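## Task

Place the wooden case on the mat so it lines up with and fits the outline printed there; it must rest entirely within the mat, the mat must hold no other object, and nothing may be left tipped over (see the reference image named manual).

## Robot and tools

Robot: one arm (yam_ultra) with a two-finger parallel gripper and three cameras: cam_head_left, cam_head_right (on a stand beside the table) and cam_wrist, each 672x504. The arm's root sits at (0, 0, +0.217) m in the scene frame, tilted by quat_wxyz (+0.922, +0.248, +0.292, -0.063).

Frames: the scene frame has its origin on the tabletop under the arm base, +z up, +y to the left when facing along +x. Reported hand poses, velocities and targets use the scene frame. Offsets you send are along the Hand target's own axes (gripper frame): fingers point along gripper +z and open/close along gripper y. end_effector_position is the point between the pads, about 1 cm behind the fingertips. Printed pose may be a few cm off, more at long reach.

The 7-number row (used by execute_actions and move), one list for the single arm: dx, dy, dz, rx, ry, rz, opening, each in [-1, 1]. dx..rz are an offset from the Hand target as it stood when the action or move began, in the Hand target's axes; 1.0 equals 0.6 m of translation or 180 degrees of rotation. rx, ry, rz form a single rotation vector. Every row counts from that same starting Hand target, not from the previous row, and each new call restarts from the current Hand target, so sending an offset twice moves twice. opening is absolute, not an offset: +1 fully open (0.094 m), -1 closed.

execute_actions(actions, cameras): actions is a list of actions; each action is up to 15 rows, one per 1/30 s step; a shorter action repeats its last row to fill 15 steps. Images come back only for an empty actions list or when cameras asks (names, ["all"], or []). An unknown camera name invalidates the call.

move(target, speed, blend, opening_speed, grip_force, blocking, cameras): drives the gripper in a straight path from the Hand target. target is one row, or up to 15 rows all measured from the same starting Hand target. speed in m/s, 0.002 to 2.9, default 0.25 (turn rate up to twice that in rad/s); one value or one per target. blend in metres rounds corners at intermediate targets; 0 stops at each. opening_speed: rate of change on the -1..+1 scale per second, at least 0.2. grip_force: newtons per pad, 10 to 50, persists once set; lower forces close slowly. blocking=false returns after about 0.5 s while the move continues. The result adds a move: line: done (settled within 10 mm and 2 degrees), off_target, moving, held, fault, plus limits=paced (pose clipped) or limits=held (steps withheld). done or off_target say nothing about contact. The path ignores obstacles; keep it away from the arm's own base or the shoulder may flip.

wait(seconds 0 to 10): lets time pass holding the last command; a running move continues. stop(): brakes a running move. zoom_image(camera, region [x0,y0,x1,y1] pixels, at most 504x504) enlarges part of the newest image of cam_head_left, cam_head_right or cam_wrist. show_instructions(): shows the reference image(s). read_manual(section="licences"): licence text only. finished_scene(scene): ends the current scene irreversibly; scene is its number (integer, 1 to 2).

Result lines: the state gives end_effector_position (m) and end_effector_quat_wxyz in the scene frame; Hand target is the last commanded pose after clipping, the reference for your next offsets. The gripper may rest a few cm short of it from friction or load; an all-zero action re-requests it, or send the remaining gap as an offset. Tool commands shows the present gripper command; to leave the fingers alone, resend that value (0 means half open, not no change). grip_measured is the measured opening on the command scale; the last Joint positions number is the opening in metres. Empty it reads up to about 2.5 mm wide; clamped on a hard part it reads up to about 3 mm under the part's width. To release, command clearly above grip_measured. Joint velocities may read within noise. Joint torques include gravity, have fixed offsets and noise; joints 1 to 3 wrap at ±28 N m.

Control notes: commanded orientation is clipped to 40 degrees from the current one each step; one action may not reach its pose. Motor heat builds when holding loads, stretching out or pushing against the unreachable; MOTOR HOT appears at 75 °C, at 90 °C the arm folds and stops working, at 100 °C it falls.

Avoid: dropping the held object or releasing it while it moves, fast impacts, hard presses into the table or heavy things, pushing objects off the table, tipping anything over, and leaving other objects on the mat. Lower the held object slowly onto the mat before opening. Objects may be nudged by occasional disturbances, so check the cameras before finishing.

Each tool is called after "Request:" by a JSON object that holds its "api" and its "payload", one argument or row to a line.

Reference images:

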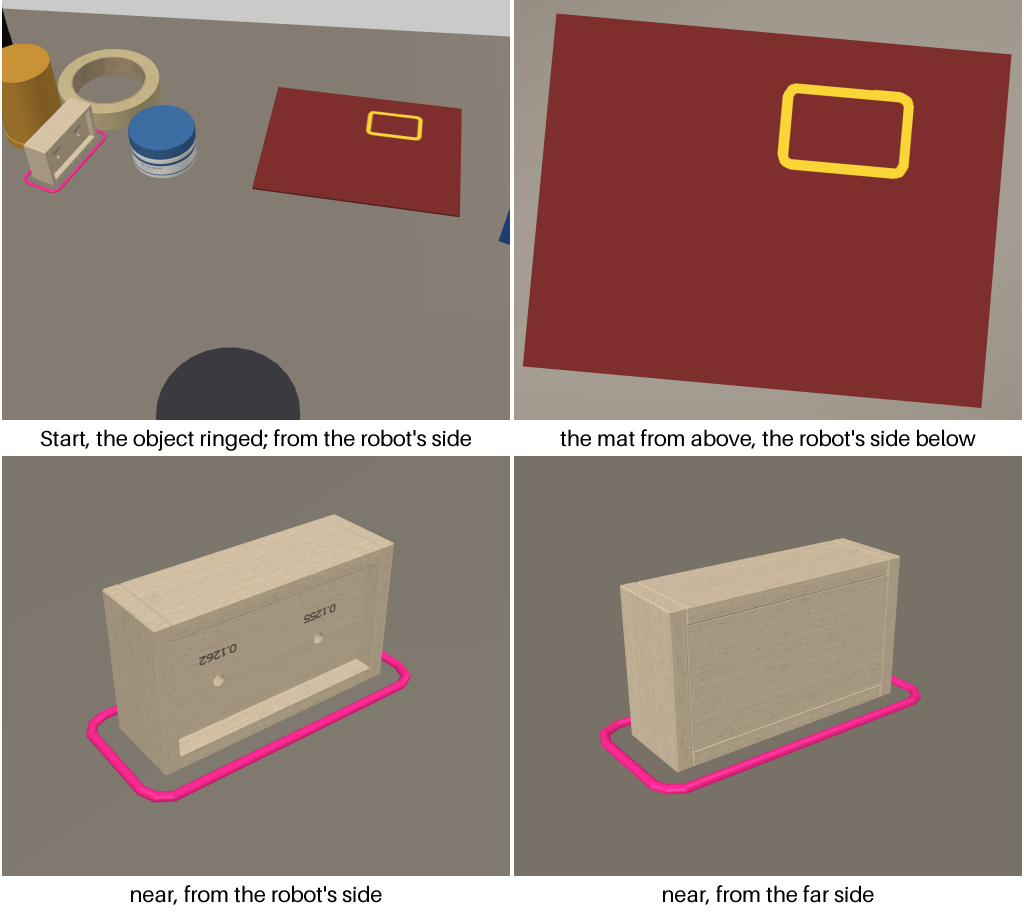

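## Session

Request:
{"api": "execute_actions", "payload": {
  "actions": []
}}

Scene clock: 0.00 s.
end_effector_position=(+0.3472, -0.1225, +0.1763) grip_measured=+1.000 end_effector_quat_wxyz=(+0.384, +0.124, +0.905, +0.136)
Joint positions: [-0.313 0.677 0.313 0.174 -0.35 -0.227 0.094]
Joint velocities: within noise
Joint torques (N m): no reading
Heat: 44 °C.
Hand target: +0.3489, -0.1220, +0.1791; +0.389, +0.121, +0.903, +0.138
Tool commands: gripper/opening=+1.0

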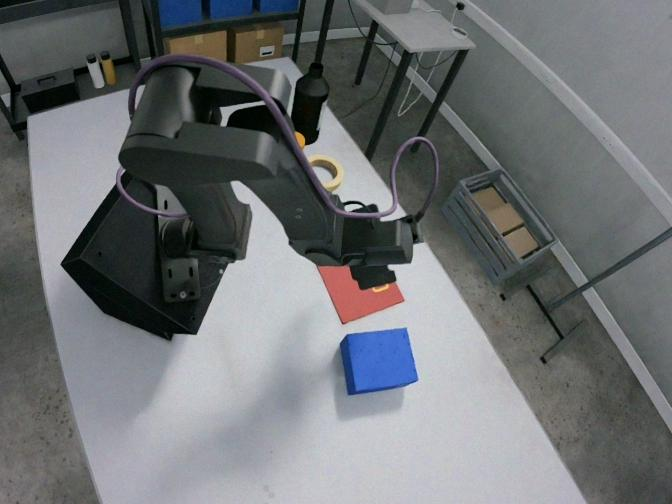

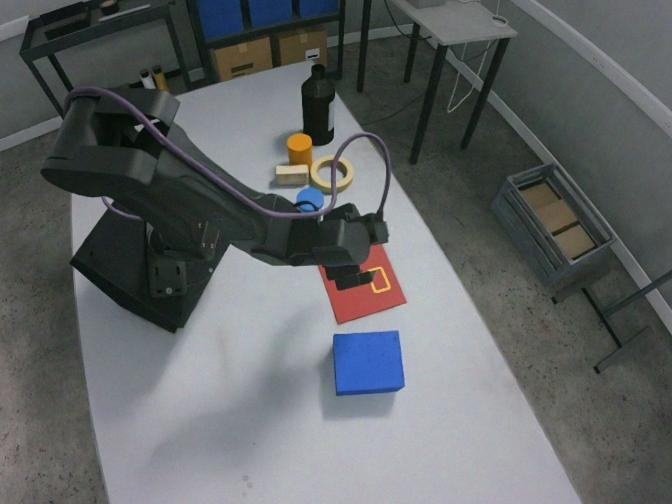

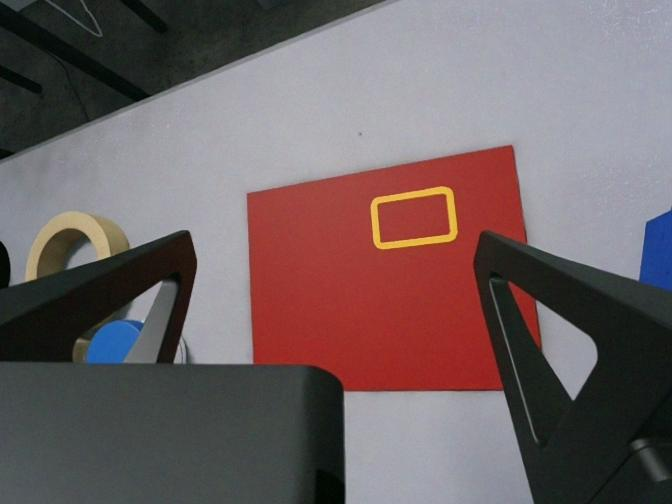

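Request:
{"api": "move", "payload": {
  "target": [0.1925,0.463,-0.056,-0.110,0.057,-0.1115,1],
  "speed": 0.4,
  "cameras": ["all"]
}}

Scene clock: 26.30 s.
end_effector_position=(+0.2725, +0.1633, +0.2102) grip_measured=+1.000 end_effector_quat_wxyz=(+0.330, -0.122, +0.909, +0.224)
Joint positions: [1.108 1.392 0.207 0.569 0.689 -0.024 0.094]
Joint torques (N m): [4.31 -1.31 5.24 1.47 -0.13 0.02]
Heat: 46 °C.
Hand target: +0.2774, +0.1694, +0.2194; +0.340, -0.119, +0.904, +0.231
Off the commanded pose: 0.012 m, 2 deg.
move: off_target

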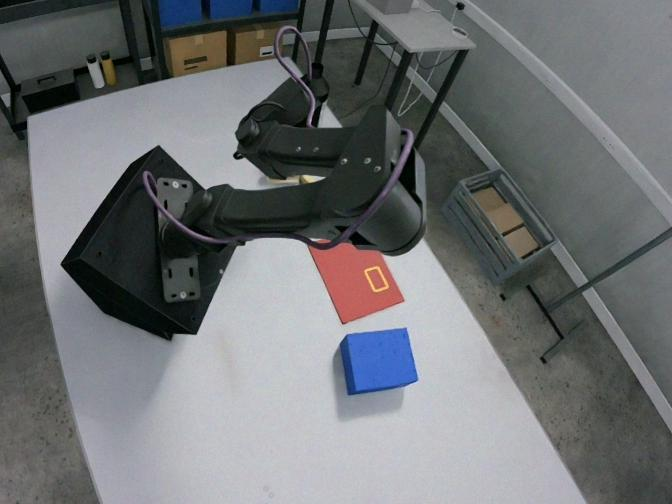

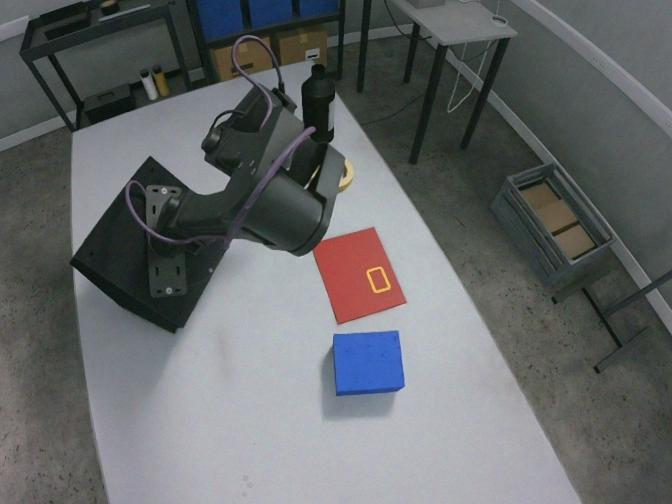

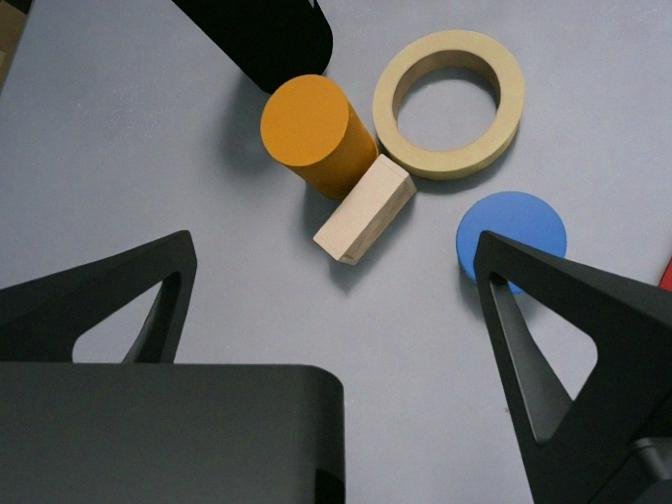

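Request:
{"api": "zoom_image", "payload": {
  "camera": "cam_wrist",
  "region": [296, 140, 436, 280]
}}

Scaled by 3.600.

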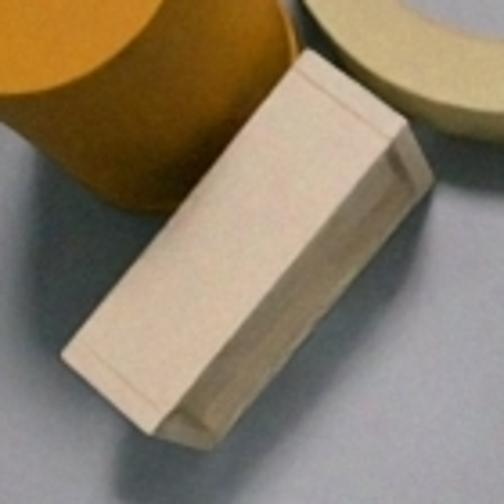

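Request:
{"api": "move", "payload": {
  "target": [0.1345,0.041,0.172,0.2097,0.0951,0.1337,0.0],
  "speed": 0.3,
  "cameras": ["all"]
}}

Scene clock: 180.67 s.
end_effector_position=(+0.2650, +0.2399, +0.1102) grip_measured=+0.003 end_effector_quat_wxyz=(+0.168, +0.153, +0.974, -0.012)
Joint positions: [1.131 2.329 1.064 -0.306 1.087 1.227 0.047]
Joint torques (N m): [6.04 -5.04 4.1 0.39 0.35 0.05]
Heat: 46 °C.
Hand target: +0.2663, +0.2376, +0.1055; +0.170, +0.151, +0.973, -0.026
Off the commanded pose: 0.006 m, 2 deg.
move: done

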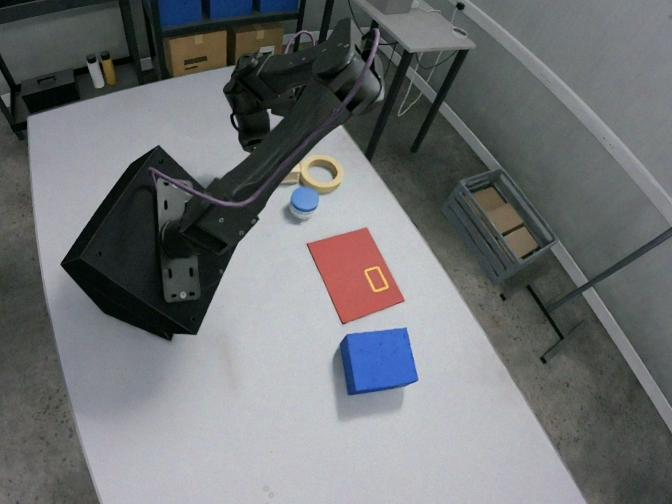

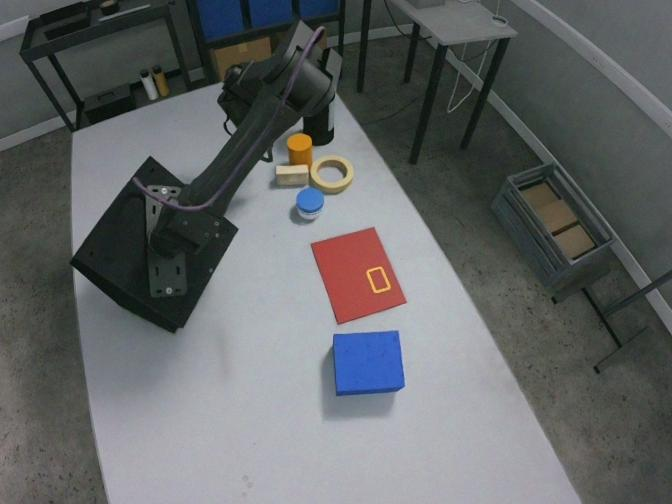

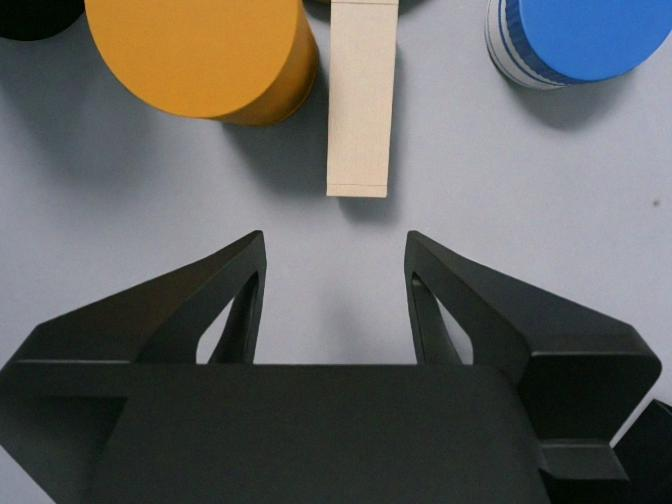

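Request:
{"api": "move", "payload": {
  "target": [0.0025,-0.0135,0.148,0.0028,0,0.0078,0.0],
  "speed": 0.15,
  "cameras": ["cam_wrist"]
}}

Scene clock: 195.90 s.
end_effector_position=(+0.2985, +0.2231, +0.0277) grip_measured=+0.003 end_effector_quat_wxyz=(+0.174, +0.171, +0.970, -0.022)
Joint positions: [0.886 2.444 0.995 0.3 1.06 0.777 0.047]
Joint torques (N m): [6.68 -5.31 0.73 0.83 0.18 -0.07]
Heat: 45 °C.
Hand target: +0.2912, +0.2213, +0.0214; +0.170, +0.164, +0.971, -0.028
Off the commanded pose: 0.010 m, 1 deg.
move: done
Images, in order (width x height): cam_wrist 672x504.

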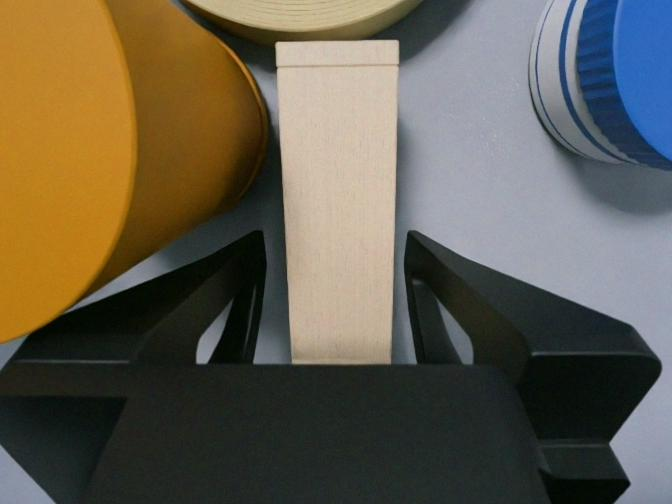

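Request:
{"api": "move", "payload": {
  "target": [0,0,0,0,0,0,-0.6],
  "opening_speed": 0.35
}}

Scene clock: 202.27 s.
end_effector_position=(+0.2993, +0.2237, +0.0279) grip_measured=-0.472 end_effector_quat_wxyz=(+0.175, +0.173, +0.969, -0.020)
Joint positions: [0.886 2.444 0.995 0.306 1.059 0.777 0.025]
Joint torques (N m): [6.68 -5.33 0.7 0.78 0.19 -0.07]
Heat: 44 °C.
Hand target: +0.2912, +0.2213, +0.0214; +0.170, +0.164, +0.971, -0.028
Off the commanded pose: 0.011 m, 1 deg.
move: off_target

Request:
{"api": "move", "payload": {
  "target": [
    [-0.0435,-0.029,-0.143,0,0,0,-0.6],
    [-0.0935,-0.333,-0.107,-0.118,0,-0.327,-0.6],
    [-0.0625,-0.333,-0.021,-0.118,0,-0.327,-0.6]
  ],
  "speed": [0.15,0.3,0.12],
  "blend": [0.02,0.02,0],
  "cameras": ["all"]
}}

Scene clock: 217.57 s.
end_effector_position=(+0.2585, +0.0189, +0.0475) grip_measured=-0.472 end_effector_quat_wxyz=(+0.159, -0.362, +0.917, +0.055)
Joint positions: [0.213 1.475 0.213 0.52 0.301 -0.952 0.025]
Joint torques (N m): [1.58 -3.03 -0.4 0.9 -0.36 -0.07]
Heat: 44 °C.
Hand target: +0.2551, +0.0223, +0.0456; +0.161, -0.364, +0.915, +0.065
Off the commanded pose: 0.005 m, 1 deg.
move: done

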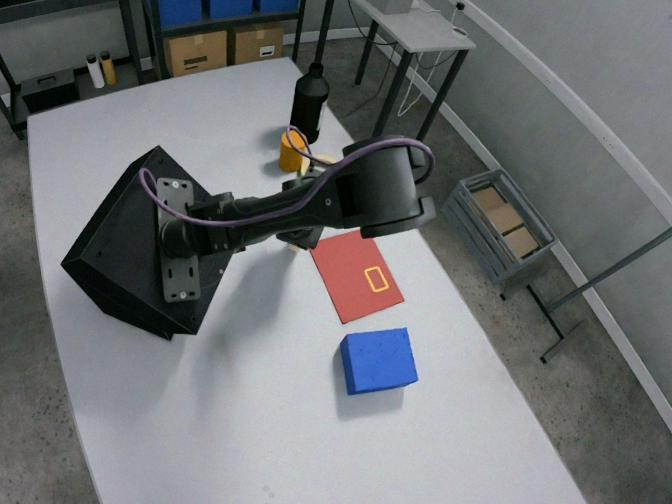

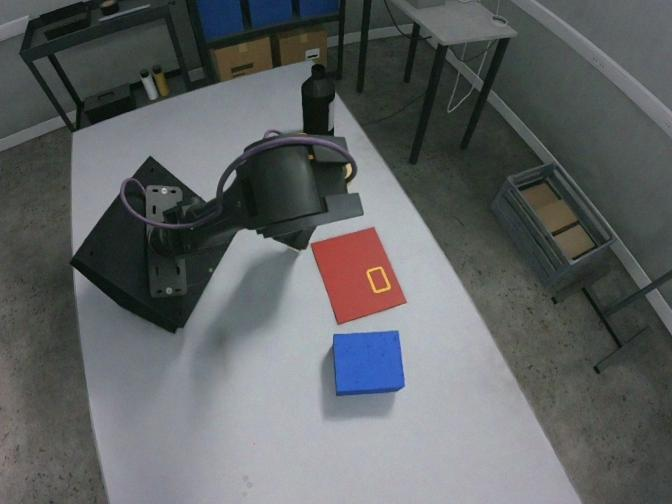

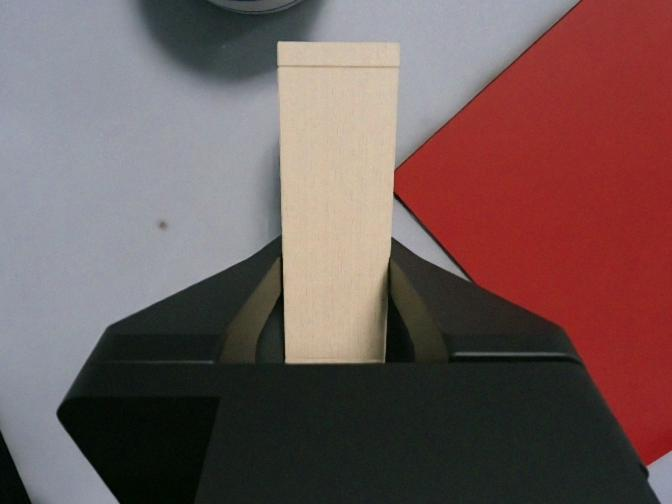

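Request:
{"api": "move", "payload": {
  "target": [0.012,0,0.034,-0.0108,-0.005,0.0038,-0.6],
  "speed": 0.08
}}

Scene clock: 224.80 s.
end_effector_position=(+0.2543, +0.0203, +0.0260) grip_measured=-0.474 end_effector_quat_wxyz=(+0.157, -0.361, +0.916, +0.078)
Joint positions: [0.124 1.61 0.234 0.62 0.203 -0.998 0.025]
Joint torques (N m): [1.68 -3.36 -0.34 0.82 -0.36 -0.06]
Heat: 43 °C.
Hand target: +0.2552, +0.0224, +0.0240; +0.161, -0.361, +0.915, +0.084
Off the commanded pose: 0.003 m, 1 deg.
move: done

Request:
{"api": "move", "payload": {
  "target": [
    [-0.0207,0.002,-0.0545,0,0,0,-0.6],
    [-0.0388,-0.1575,-0.064,0,0,0,-0.6],
    [-0.02,-0.1595,-0.014,0,0,0,-0.6]
  ],
  "speed": [0.12,0.25,0.08],
  "blend": [0.015,0.015,0],
  "cameras": ["cam_wrist"]
}}

Scene clock: 257.07 s.
end_effector_position=(+0.3225, -0.0431, +0.0341) grip_measured=-0.474 end_effector_quat_wxyz=(+0.152, -0.361, +0.917, +0.079)
Joint positions: [-0.041 1.442 0.543 0.15 0.087 -1.11 0.025]
Joint torques (N m): [1.54 -4.93 2.19 0.73 -0.4 -0.08]
Heat: 43 °C.
Hand target: +0.3273, -0.0417, +0.0326; +0.161, -0.361, +0.915, +0.084
Off the commanded pose: 0.005 m, 1 deg.
move: done
Images, in order (width x height): cam_wrist 672x504.

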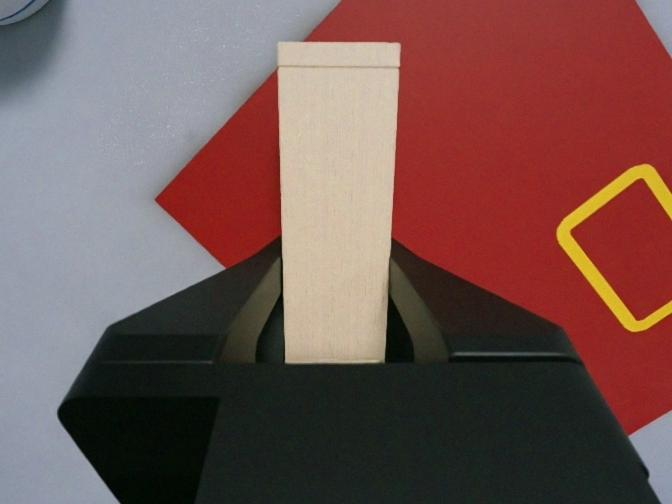

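Request:
{"api": "move", "payload": {
  "target": [
    [0.0166,-0.0247,-0.009,0,0,0,-0.6],
    [0.0237,-0.0245,0.0003,0,0,0,-0.6]
  ],
  "speed": [0.1,0.05],
  "cameras": ["cam_wrist"]
}}

Scene clock: 263.20 s.
end_effector_position=(+0.3263, -0.0605, +0.0300) grip_measured=-0.474 end_effector_quat_wxyz=(+0.159, -0.362, +0.915, +0.081)
Joint positions: [-0.116 1.442 0.574 0.128 0.017 -1.163 0.025]
Joint torques (N m): [1.13 -5.11 2.09 0.68 -0.3 -0.06]
Heat: 43 °C.
Hand target: +0.3278, -0.0613, +0.0269; +0.161, -0.361, +0.915, +0.084
Off the commanded pose: 0.004 m, 0 deg.
move: done
Images, in order (width x height): cam_wrist 672x504.

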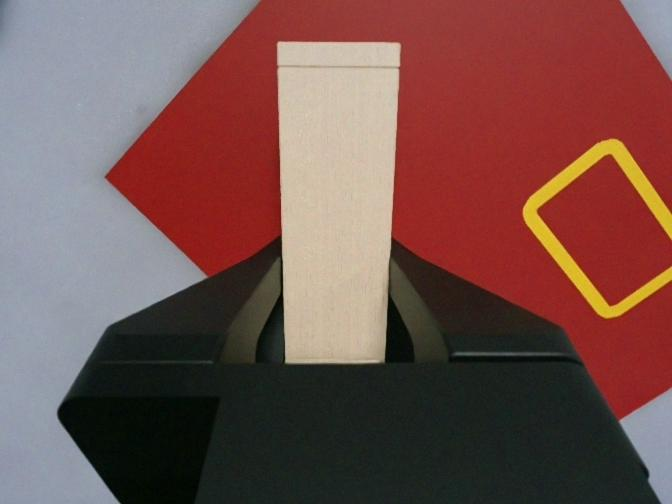

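Request:
{"api": "move", "payload": {
  "target": [
    [0.0025,0,0.006,0,0,0,-0.6],
    [0.0025,0,0.006,0,0,0,0.0],
    [0.0025,0,-0.14,0,0,0,0.0]
  ],
  "speed": [0.05,0.05,0.2],
  "opening_speed": 0.4,
  "cameras": ["cam_wrist"]
}}

Scene clock: 270.90 s.
end_effector_position=(+0.3066, -0.0822, +0.1016) grip_measured=-0.003 end_effector_quat_wxyz=(+0.159, -0.362, +0.915, +0.084)
Joint positions: [-0.124 1.052 0.558 -0.25 0.008 -1.168 0.047]
Joint torques (N m): [0.43 -6.11 3.59 0.46 -0.25 -0.06]
Heat: 43 °C.
Hand target: +0.3070, -0.0849, +0.1048; +0.161, -0.361, +0.915, +0.084
Off the commanded pose: 0.004 m, 0 deg.
move: done
Images, in order (width x height): cam_wrist 672x504.

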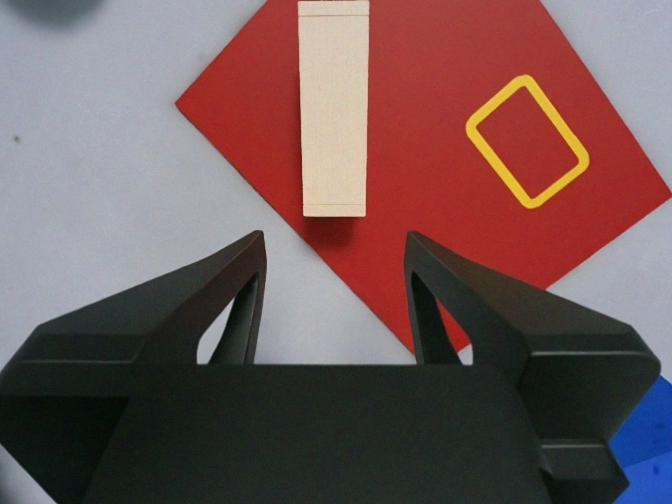

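Request:
{"api": "move", "payload": {
  "target": [0.0907,0.003,0.025,0,-0.222,0,0.0],
  "speed": 0.25,
  "cameras": ["all"]
}}

Scene clock: 288.00 s.
end_effector_position=(+0.2734, -0.1159, +0.0711) grip_measured=-0.003 end_effector_quat_wxyz=(+0.457, -0.324, +0.806, +0.191)
Joint positions: [-0.842 1.541 0.587 -0.12 -1.165 -1.877 0.047]
Joint torques (N m): [-1.03 -4.83 0.61 -0.18 -0.71 -0.08]
Heat: 43 °C.
Hand target: +0.2719, -0.1141, +0.0715; +0.464, -0.311, +0.805, +0.202
Off the commanded pose: 0.002 m, 2 deg.
move: done

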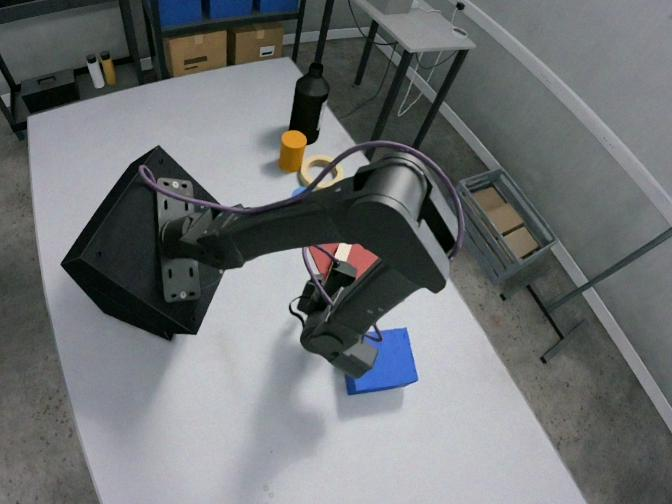

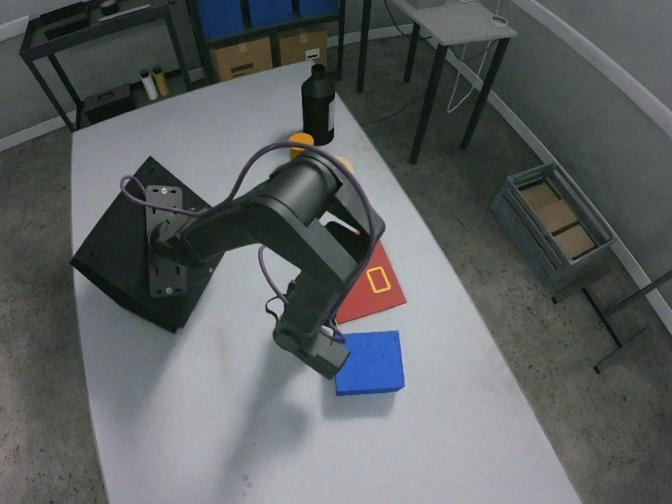

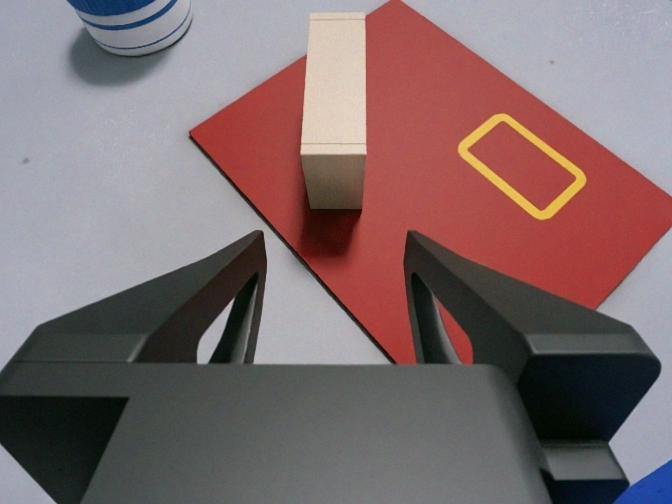

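Request:
{"api": "move", "payload": {
  "target": [
    [0.0055,0.001,0.1377,0,0,0,0.0],
    [0.0055,0.001,0.1377,0,0,0,-0.6]
  ],
  "speed": 0.12,
  "opening_speed": 0.35,
  "cameras": ["cam_wrist"]
}}

Scene clock: 301.70 s.
end_effector_position=(+0.3256, -0.0725, +0.0307) grip_measured=-0.472 end_effector_quat_wxyz=(+0.465, -0.316, +0.805, +0.188)
Joint positions: [-0.567 1.746 0.537 0.563 -0.996 -1.399 0.025]
Joint torques (N m): [1.24 -5.12 -1.28 0.74 -0.55 0.05]
Heat: 43 °C.
Hand target: +0.3215, -0.0638, +0.0283; +0.464, -0.311, +0.804, +0.202
Off the commanded pose: 0.010 m, 2 deg.
move: done
Images, in order (width x height): cam_wrist 672x504.

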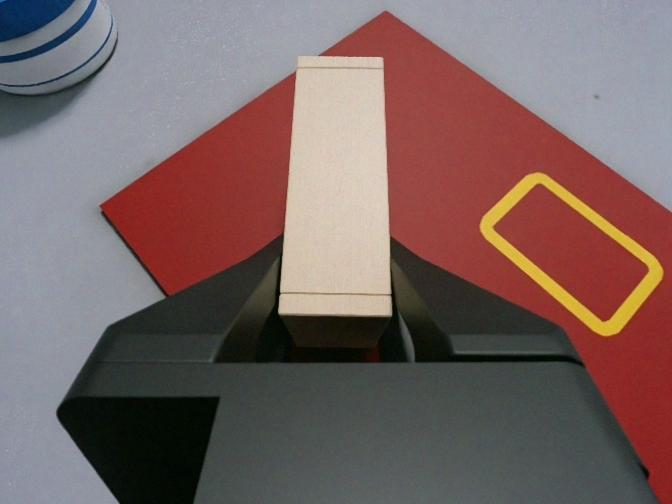

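Request:
{"api": "move", "payload": {
  "target": [
    [-0.1455,0.006,-0.0815,0,0,0,-0.6],
    [-0.1833,-0.1425,-0.0663,-0.0572,0.4828,-0.2529,-0.6]
  ],
  "speed": [0.15,0.3],
  "blend": [0.02,0],
  "cameras": ["all"]
}}

Scene clock: 330.93 s.
end_effector_position=(+0.3914, -0.1232, +0.1377) grip_measured=-0.472 end_effector_quat_wxyz=(-0.191, -0.648, +0.717, -0.171)
Joint positions: [0.358 1.622 1.222 -0.861 1.139 -1.262 0.025]
Joint torques (N m): [5.82 -5.86 4.92 -0.05 0.45 0.05]
Heat: 43 °C.
Hand target: +0.3969, -0.1159, +0.1404; -0.189, -0.656, +0.710, -0.174
Off the commanded pose: 0.010 m, 1 deg.
move: done

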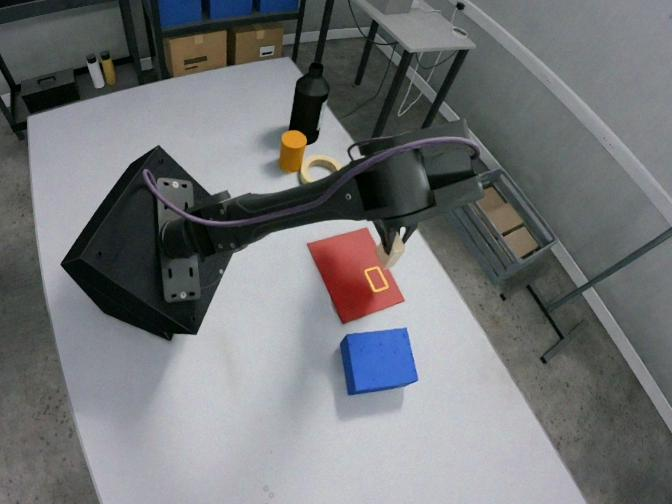

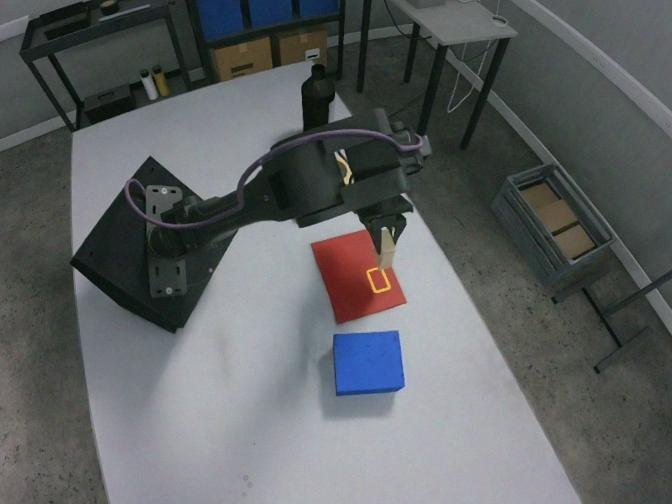

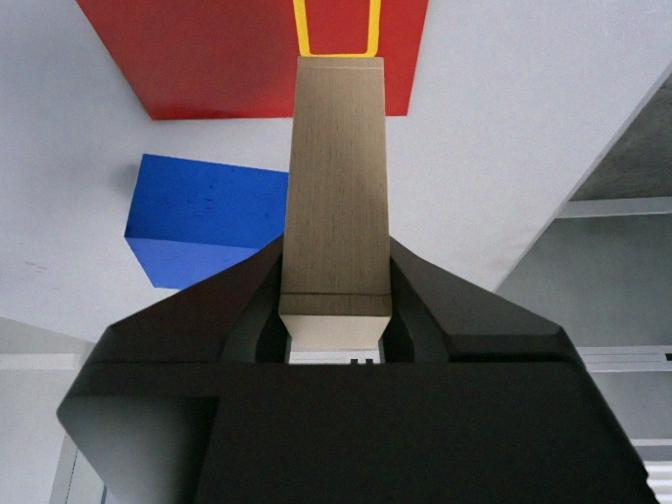

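Request:
{"api": "move", "payload": {
  "target": [-0.0372,0,0.0651,0,0,0,-0.6],
  "speed": 0.15,
  "cameras": ["cam_wrist"]
}}

Request:
{"api": "zoom_image", "payload": {
  "camera": "cam_wrist",
  "region": [240, 0, 440, 150]
}}

Scene clock: 382.10 s.
end_effector_position=(+0.4027, -0.1185, +0.1021) grip_measured=-0.472 end_effector_quat_wxyz=(-0.183, -0.649, +0.715, -0.181)
Joint positions: [0.306 1.687 1.174 -0.585 1.128 -1.43 0.025]
Joint torques (N m): [3.71 -6.72 2 0.32 0.28 -0.05]
Heat: 44 °C.
Hand target: +0.3970, -0.1160, +0.0955; -0.189, -0.656, +0.710, -0.175
Off the commanded pose: 0.009 m, 1 deg.
move: done
Images, in order (width x height): cam_wrist 672x504.

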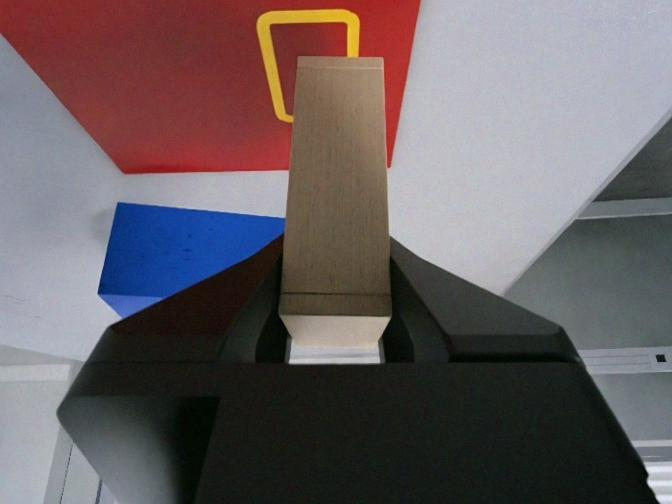

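Scaled by 2.520.

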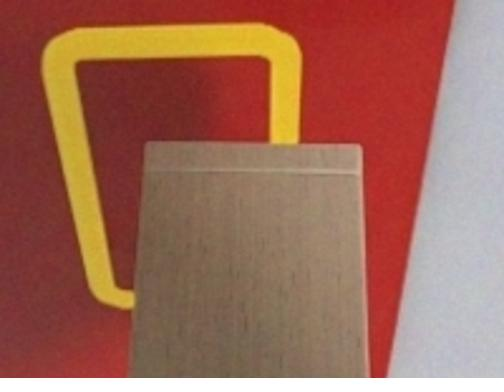

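Request:
{"api": "move", "payload": {
  "target": [0.0038,0.0193,0.0437,0,0,0,-0.6],
  "speed": 0.12,
  "cameras": ["cam_wrist"]
}}

Request:
{"api": "zoom_image", "payload": {
  "camera": "cam_wrist",
  "region": [240, 0, 440, 150]
}}

Scene clock: 405.93 s.
end_effector_position=(+0.3874, -0.1285, +0.0743) grip_measured=-0.472 end_effector_quat_wxyz=(+0.188, +0.655, -0.710, +0.176)
Joint positions: [0.231 1.687 1.068 -0.371 1.091 -1.574 0.025]
Joint torques (N m): [3.41 -8.29 1.68 0.43 0.29 -0.07]
Heat: 43 °C.
Hand target: +0.3843, -0.1300, +0.0739; +0.189, +0.656, -0.710, +0.175
Off the commanded pose: 0.004 m, 0 deg.
move: done
Images, in order (width x height): cam_wrist 672x504.

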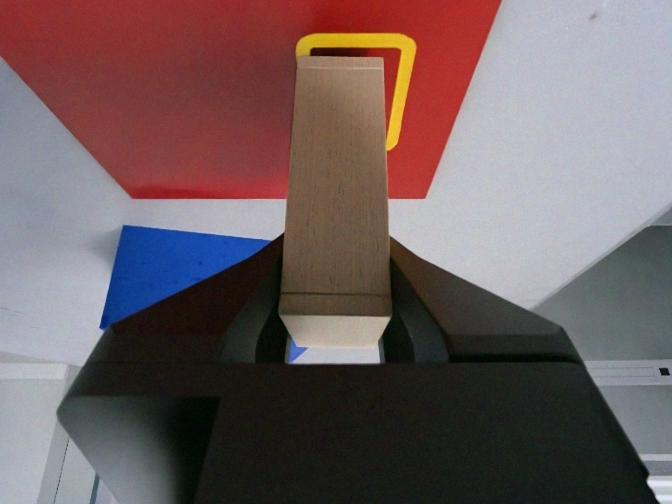

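Scaled by 2.520.

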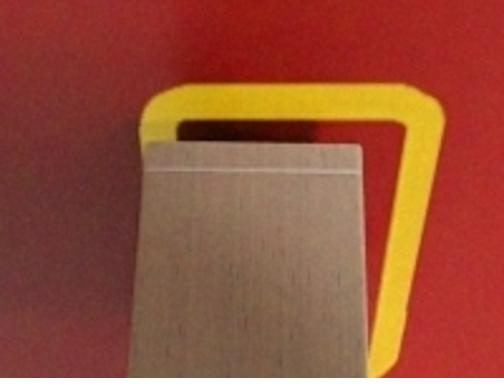

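Request:
{"api": "move", "payload": {
  "target": [0.0025,-0.0073,0.0105,0,0,0,-0.6],
  "speed": 0.08,
  "cameras": ["cam_wrist"]
}}

Request:
{"api": "zoom_image", "payload": {
  "camera": "cam_wrist",
  "region": [240, 0, 440, 150]
}}

Scene clock: 419.33 s.
end_effector_position=(+0.3893, -0.1333, +0.0712) grip_measured=-0.472 end_effector_quat_wxyz=(+0.188, +0.656, -0.710, +0.176)
Joint positions: [0.214 1.687 1.068 -0.341 1.08 -1.608 0.025]
Joint torques (N m): [3.22 -7.61 2.55 0.46 0.29 -0.05]
Heat: 42 °C.
Hand target: +0.3883, -0.1348, +0.0692; +0.189, +0.656, -0.710, +0.175
Off the commanded pose: 0.003 m, 0 deg.
move: done
Images, in order (width x height): cam_wrist 672x504.

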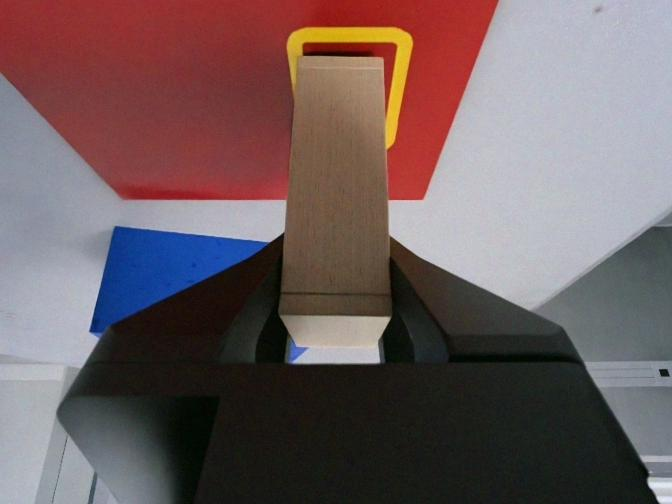

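Scaled by 2.520.

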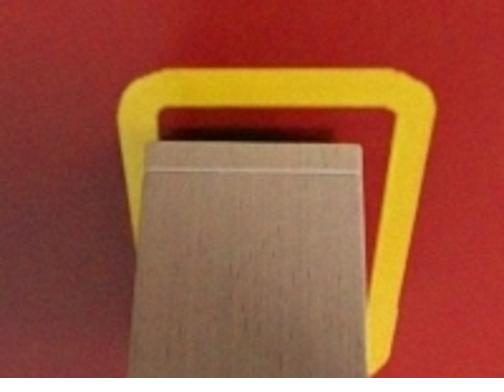

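Request:
{"api": "move", "payload": {
  "target": [-0.0066,-0.0038,0.0115,0,0,0,-0.6],
  "speed": 0.05,
  "cameras": ["cam_wrist"]
}}

Request:
{"api": "zoom_image", "payload": {
  "camera": "cam_wrist",
  "region": [240, 0, 440, 150]
}}

Scene clock: 425.30 s.
end_effector_position=(+0.3932, -0.1370, +0.0692) grip_measured=-0.472 end_effector_quat_wxyz=(-0.183, -0.651, +0.714, -0.181)
Joint positions: [0.202 1.687 1.068 -0.304 1.073 -1.629 0.025]
Joint torques (N m): [3.17 -6.04 2.97 0.5 0.28 -0.08]
Heat: 42 °C.
Hand target: +0.3906, -0.1350, +0.0612; -0.189, -0.656, +0.710, -0.175
Off the commanded pose: 0.009 m, 1 deg.
move: done
Images, in order (width x height): cam_wrist 672x504.

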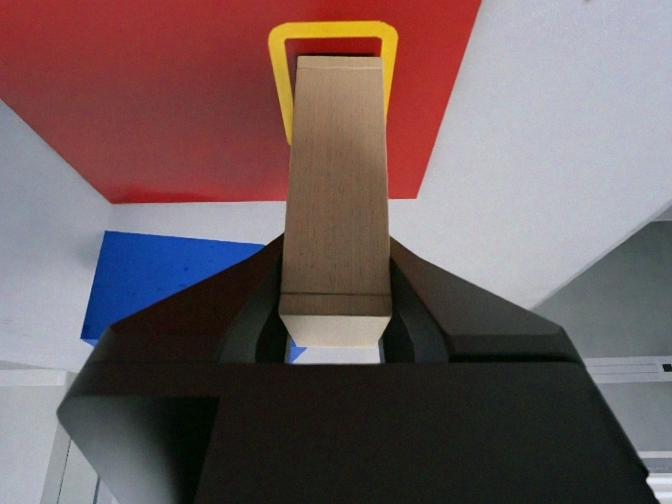

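Scaled by 2.520.

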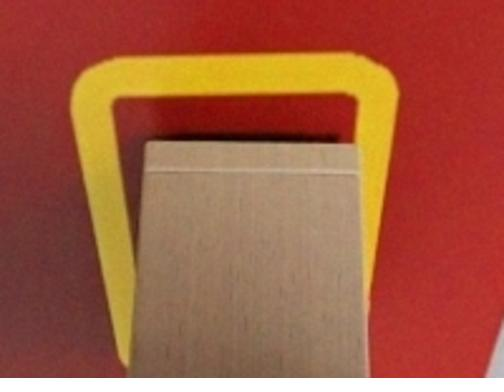

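Request:
{"api": "move", "payload": {
  "target": [-0.0005,0.0045,-0.0082,0,0,0,-0.6],
  "speed": 0.05,
  "cameras": ["cam_wrist"]
}}

Request:
{"api": "zoom_image", "payload": {
  "camera": "cam_wrist",
  "region": [240, 0, 440, 150]
}}

Scene clock: 435.50 s.
end_effector_position=(+0.3932, -0.1370, +0.0692) grip_measured=-0.472 end_effector_quat_wxyz=(-0.183, -0.648, +0.717, -0.182)
Joint positions: [0.202 1.687 1.068 -0.304 1.073 -1.62 0.025]
Joint torques (N m): [4.1 -6.72 2.39 0.3 0.35 0.06]
Heat: 42 °C.
Hand target: +0.3881, -0.1321, +0.0654; -0.189, -0.656, +0.710, -0.175
Off the commanded pose: 0.008 m, 2 deg.
move: done
Images, in order (width x height): cam_wrist 672x504.

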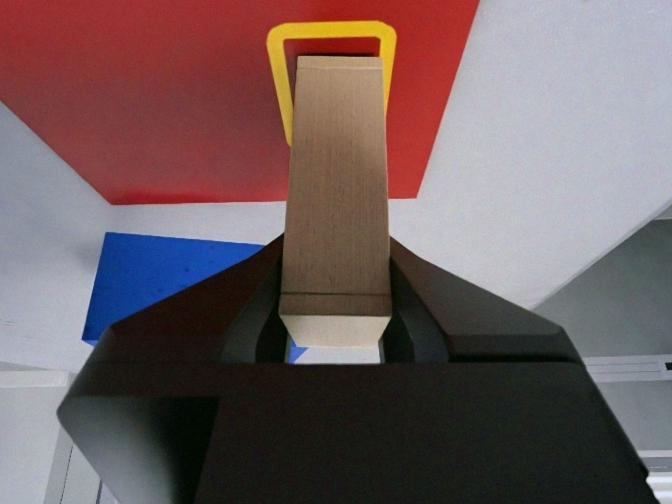

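Scaled by 2.520.

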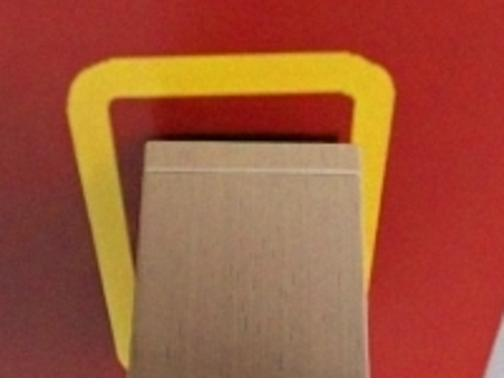

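Request:
{"api": "move", "payload": {
  "target": [0.0105,-0.001,-0.0145,0,0,0,-0.6],
  "speed": 0.06,
  "cameras": ["cam_wrist"]
}}

Request:
{"api": "zoom_image", "payload": {
  "camera": "cam_wrist",
  "region": [240, 0, 440, 150]
}}

Scene clock: 444.87 s.
end_effector_position=(+0.3851, -0.1360, +0.0690) grip_measured=-0.472 end_effector_quat_wxyz=(+0.192, +0.653, -0.712, +0.170)
Joint positions: [0.202 1.687 1.068 -0.357 1.073 -1.596 0.025]
Joint torques (N m): [5.15 -8.54 3.1 0.2 0.44 0.04]
Heat: 42 °C.
Hand target: +0.3887, -0.1333, +0.0761; +0.189, +0.656, -0.710, +0.175
Off the commanded pose: 0.008 m, 1 deg.
move: done
Images, in order (width x height): cam_wrist 672x504.

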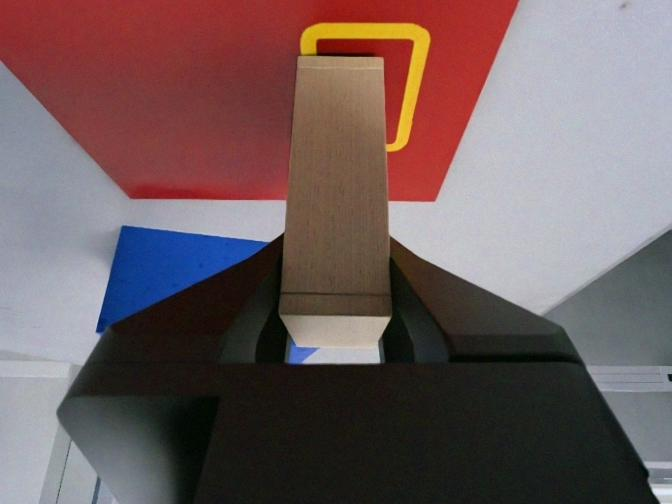

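Scaled by 2.520.

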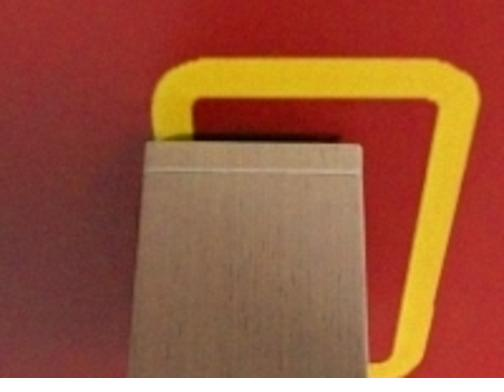

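Request:
{"api": "move", "payload": {
  "target": [
    [0.0248,0,-0.0434,0,0,0,-0.6],
    [-0.0061,0.0028,0.0101,0,0,0,-0.6]
  ],
  "speed": 0.1,
  "cameras": ["cam_wrist"]
}}

Request:
{"api": "zoom_image", "payload": {
  "camera": "cam_wrist",
  "region": [240, 0, 440, 150]
}}

Scene clock: 454.40 s.
end_effector_position=(+0.3925, -0.1356, +0.0760) grip_measured=-0.472 end_effector_quat_wxyz=(-0.183, -0.650, +0.715, -0.182)
Joint positions: [0.217 1.673 1.071 -0.342 1.082 -1.601 0.025]
Joint torques (N m): [3.3 -6.56 1.99 0.47 0.28 -0.08]
Heat: 42 °C.
Hand target: +0.3869, -0.1330, +0.0689; -0.189, -0.656, +0.710, -0.175
Off the commanded pose: 0.009 m, 1 deg.
move: done
Images, in order (width x height): cam_wrist 672x504.

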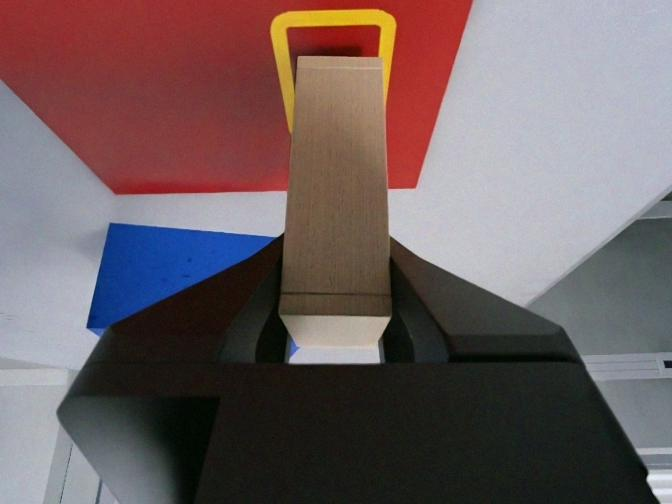

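Scaled by 2.520.

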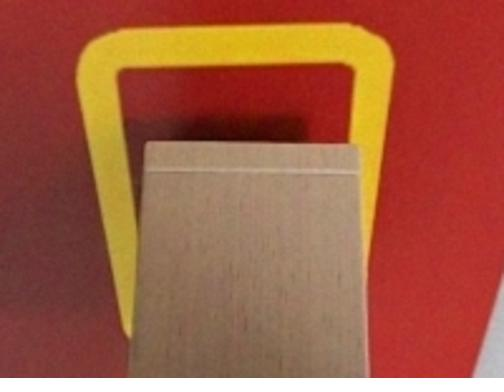

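Request:
{"api": "move", "payload": {
  "target": [
    [0.0227,0.0035,-0.0445,0,0,0,-0.6],
    [-0.0085,0.0035,0.0105,0,0,0,-0.6]
  ],
  "speed": 0.1,
  "cameras": ["cam_wrist"]
}}

Request:
{"api": "zoom_image", "payload": {
  "camera": "cam_wrist",
  "region": [240, 0, 440, 150]
}}

Scene clock: 465.60 s.
end_effector_position=(+0.3908, -0.1341, +0.0680) grip_measured=-0.472 end_effector_quat_wxyz=(-0.183, -0.649, +0.715, -0.182)
Joint positions: [0.207 1.69 1.057 -0.296 1.077 -1.617 0.025]
Joint torques (N m): [3.33 -6.57 1.87 0.5 0.29 -0.07]
Heat: 42 °C.
Hand target: +0.3849, -0.1314, +0.0609; -0.189, -0.656, +0.710, -0.174
Off the commanded pose: 0.010 m, 1 deg.
move: done
Images, in order (width x height): cam_wrist 672x504.

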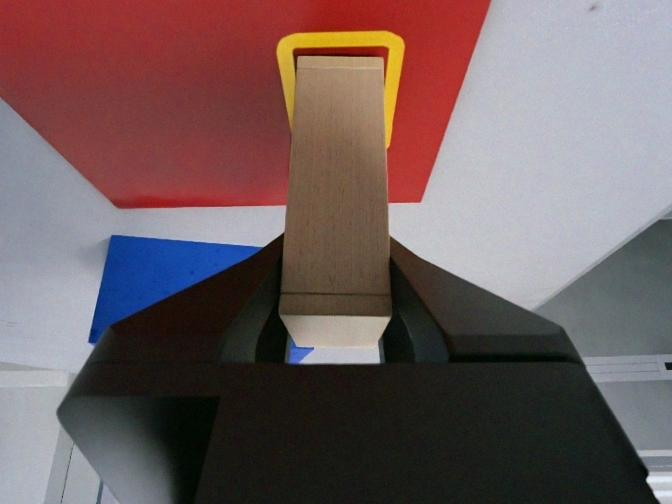

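Scaled by 2.520.

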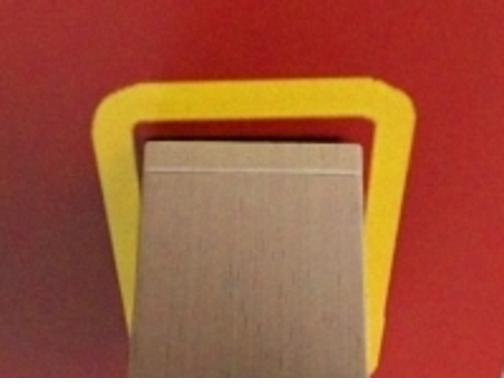

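Request:
{"api": "move", "payload": {
  "target": [0,0,0,0,0,0,-0.25],
  "opening_speed": 0.2,
  "cameras": ["cam_wrist"]
}}

Request:
{"api": "zoom_image", "payload": {
  "camera": "cam_wrist",
  "region": [240, 0, 440, 150]
}}

Scene clock: 473.40 s.
end_effector_position=(+0.3910, -0.1341, +0.0680) grip_measured=-0.253 end_effector_quat_wxyz=(-0.183, -0.649, +0.715, -0.182)
Joint positions: [0.207 1.69 1.057 -0.294 1.077 -1.618 0.035]
Joint torques (N m): [3.32 -6.57 1.85 0.49 0.29 -0.06]
Heat: 42 °C.
Hand target: +0.3849, -0.1314, +0.0609; -0.189, -0.656, +0.710, -0.175
Off the commanded pose: 0.010 m, 2 deg.
move: done
Images, in order (width x height): cam_wrist 672x504.

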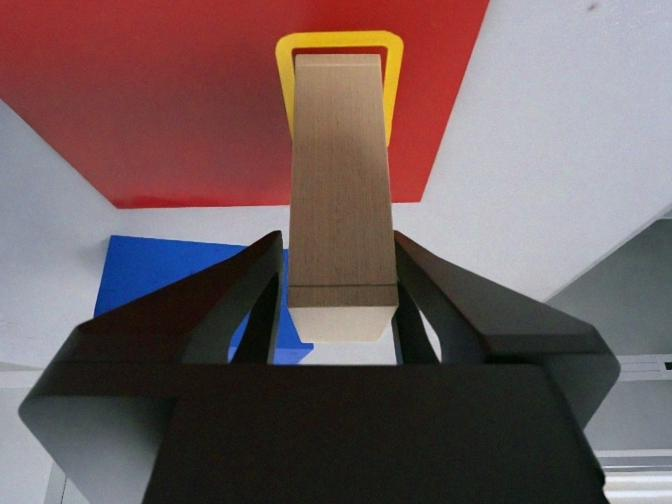

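Scaled by 2.520.

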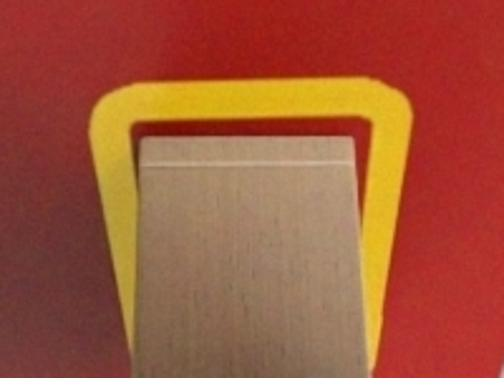

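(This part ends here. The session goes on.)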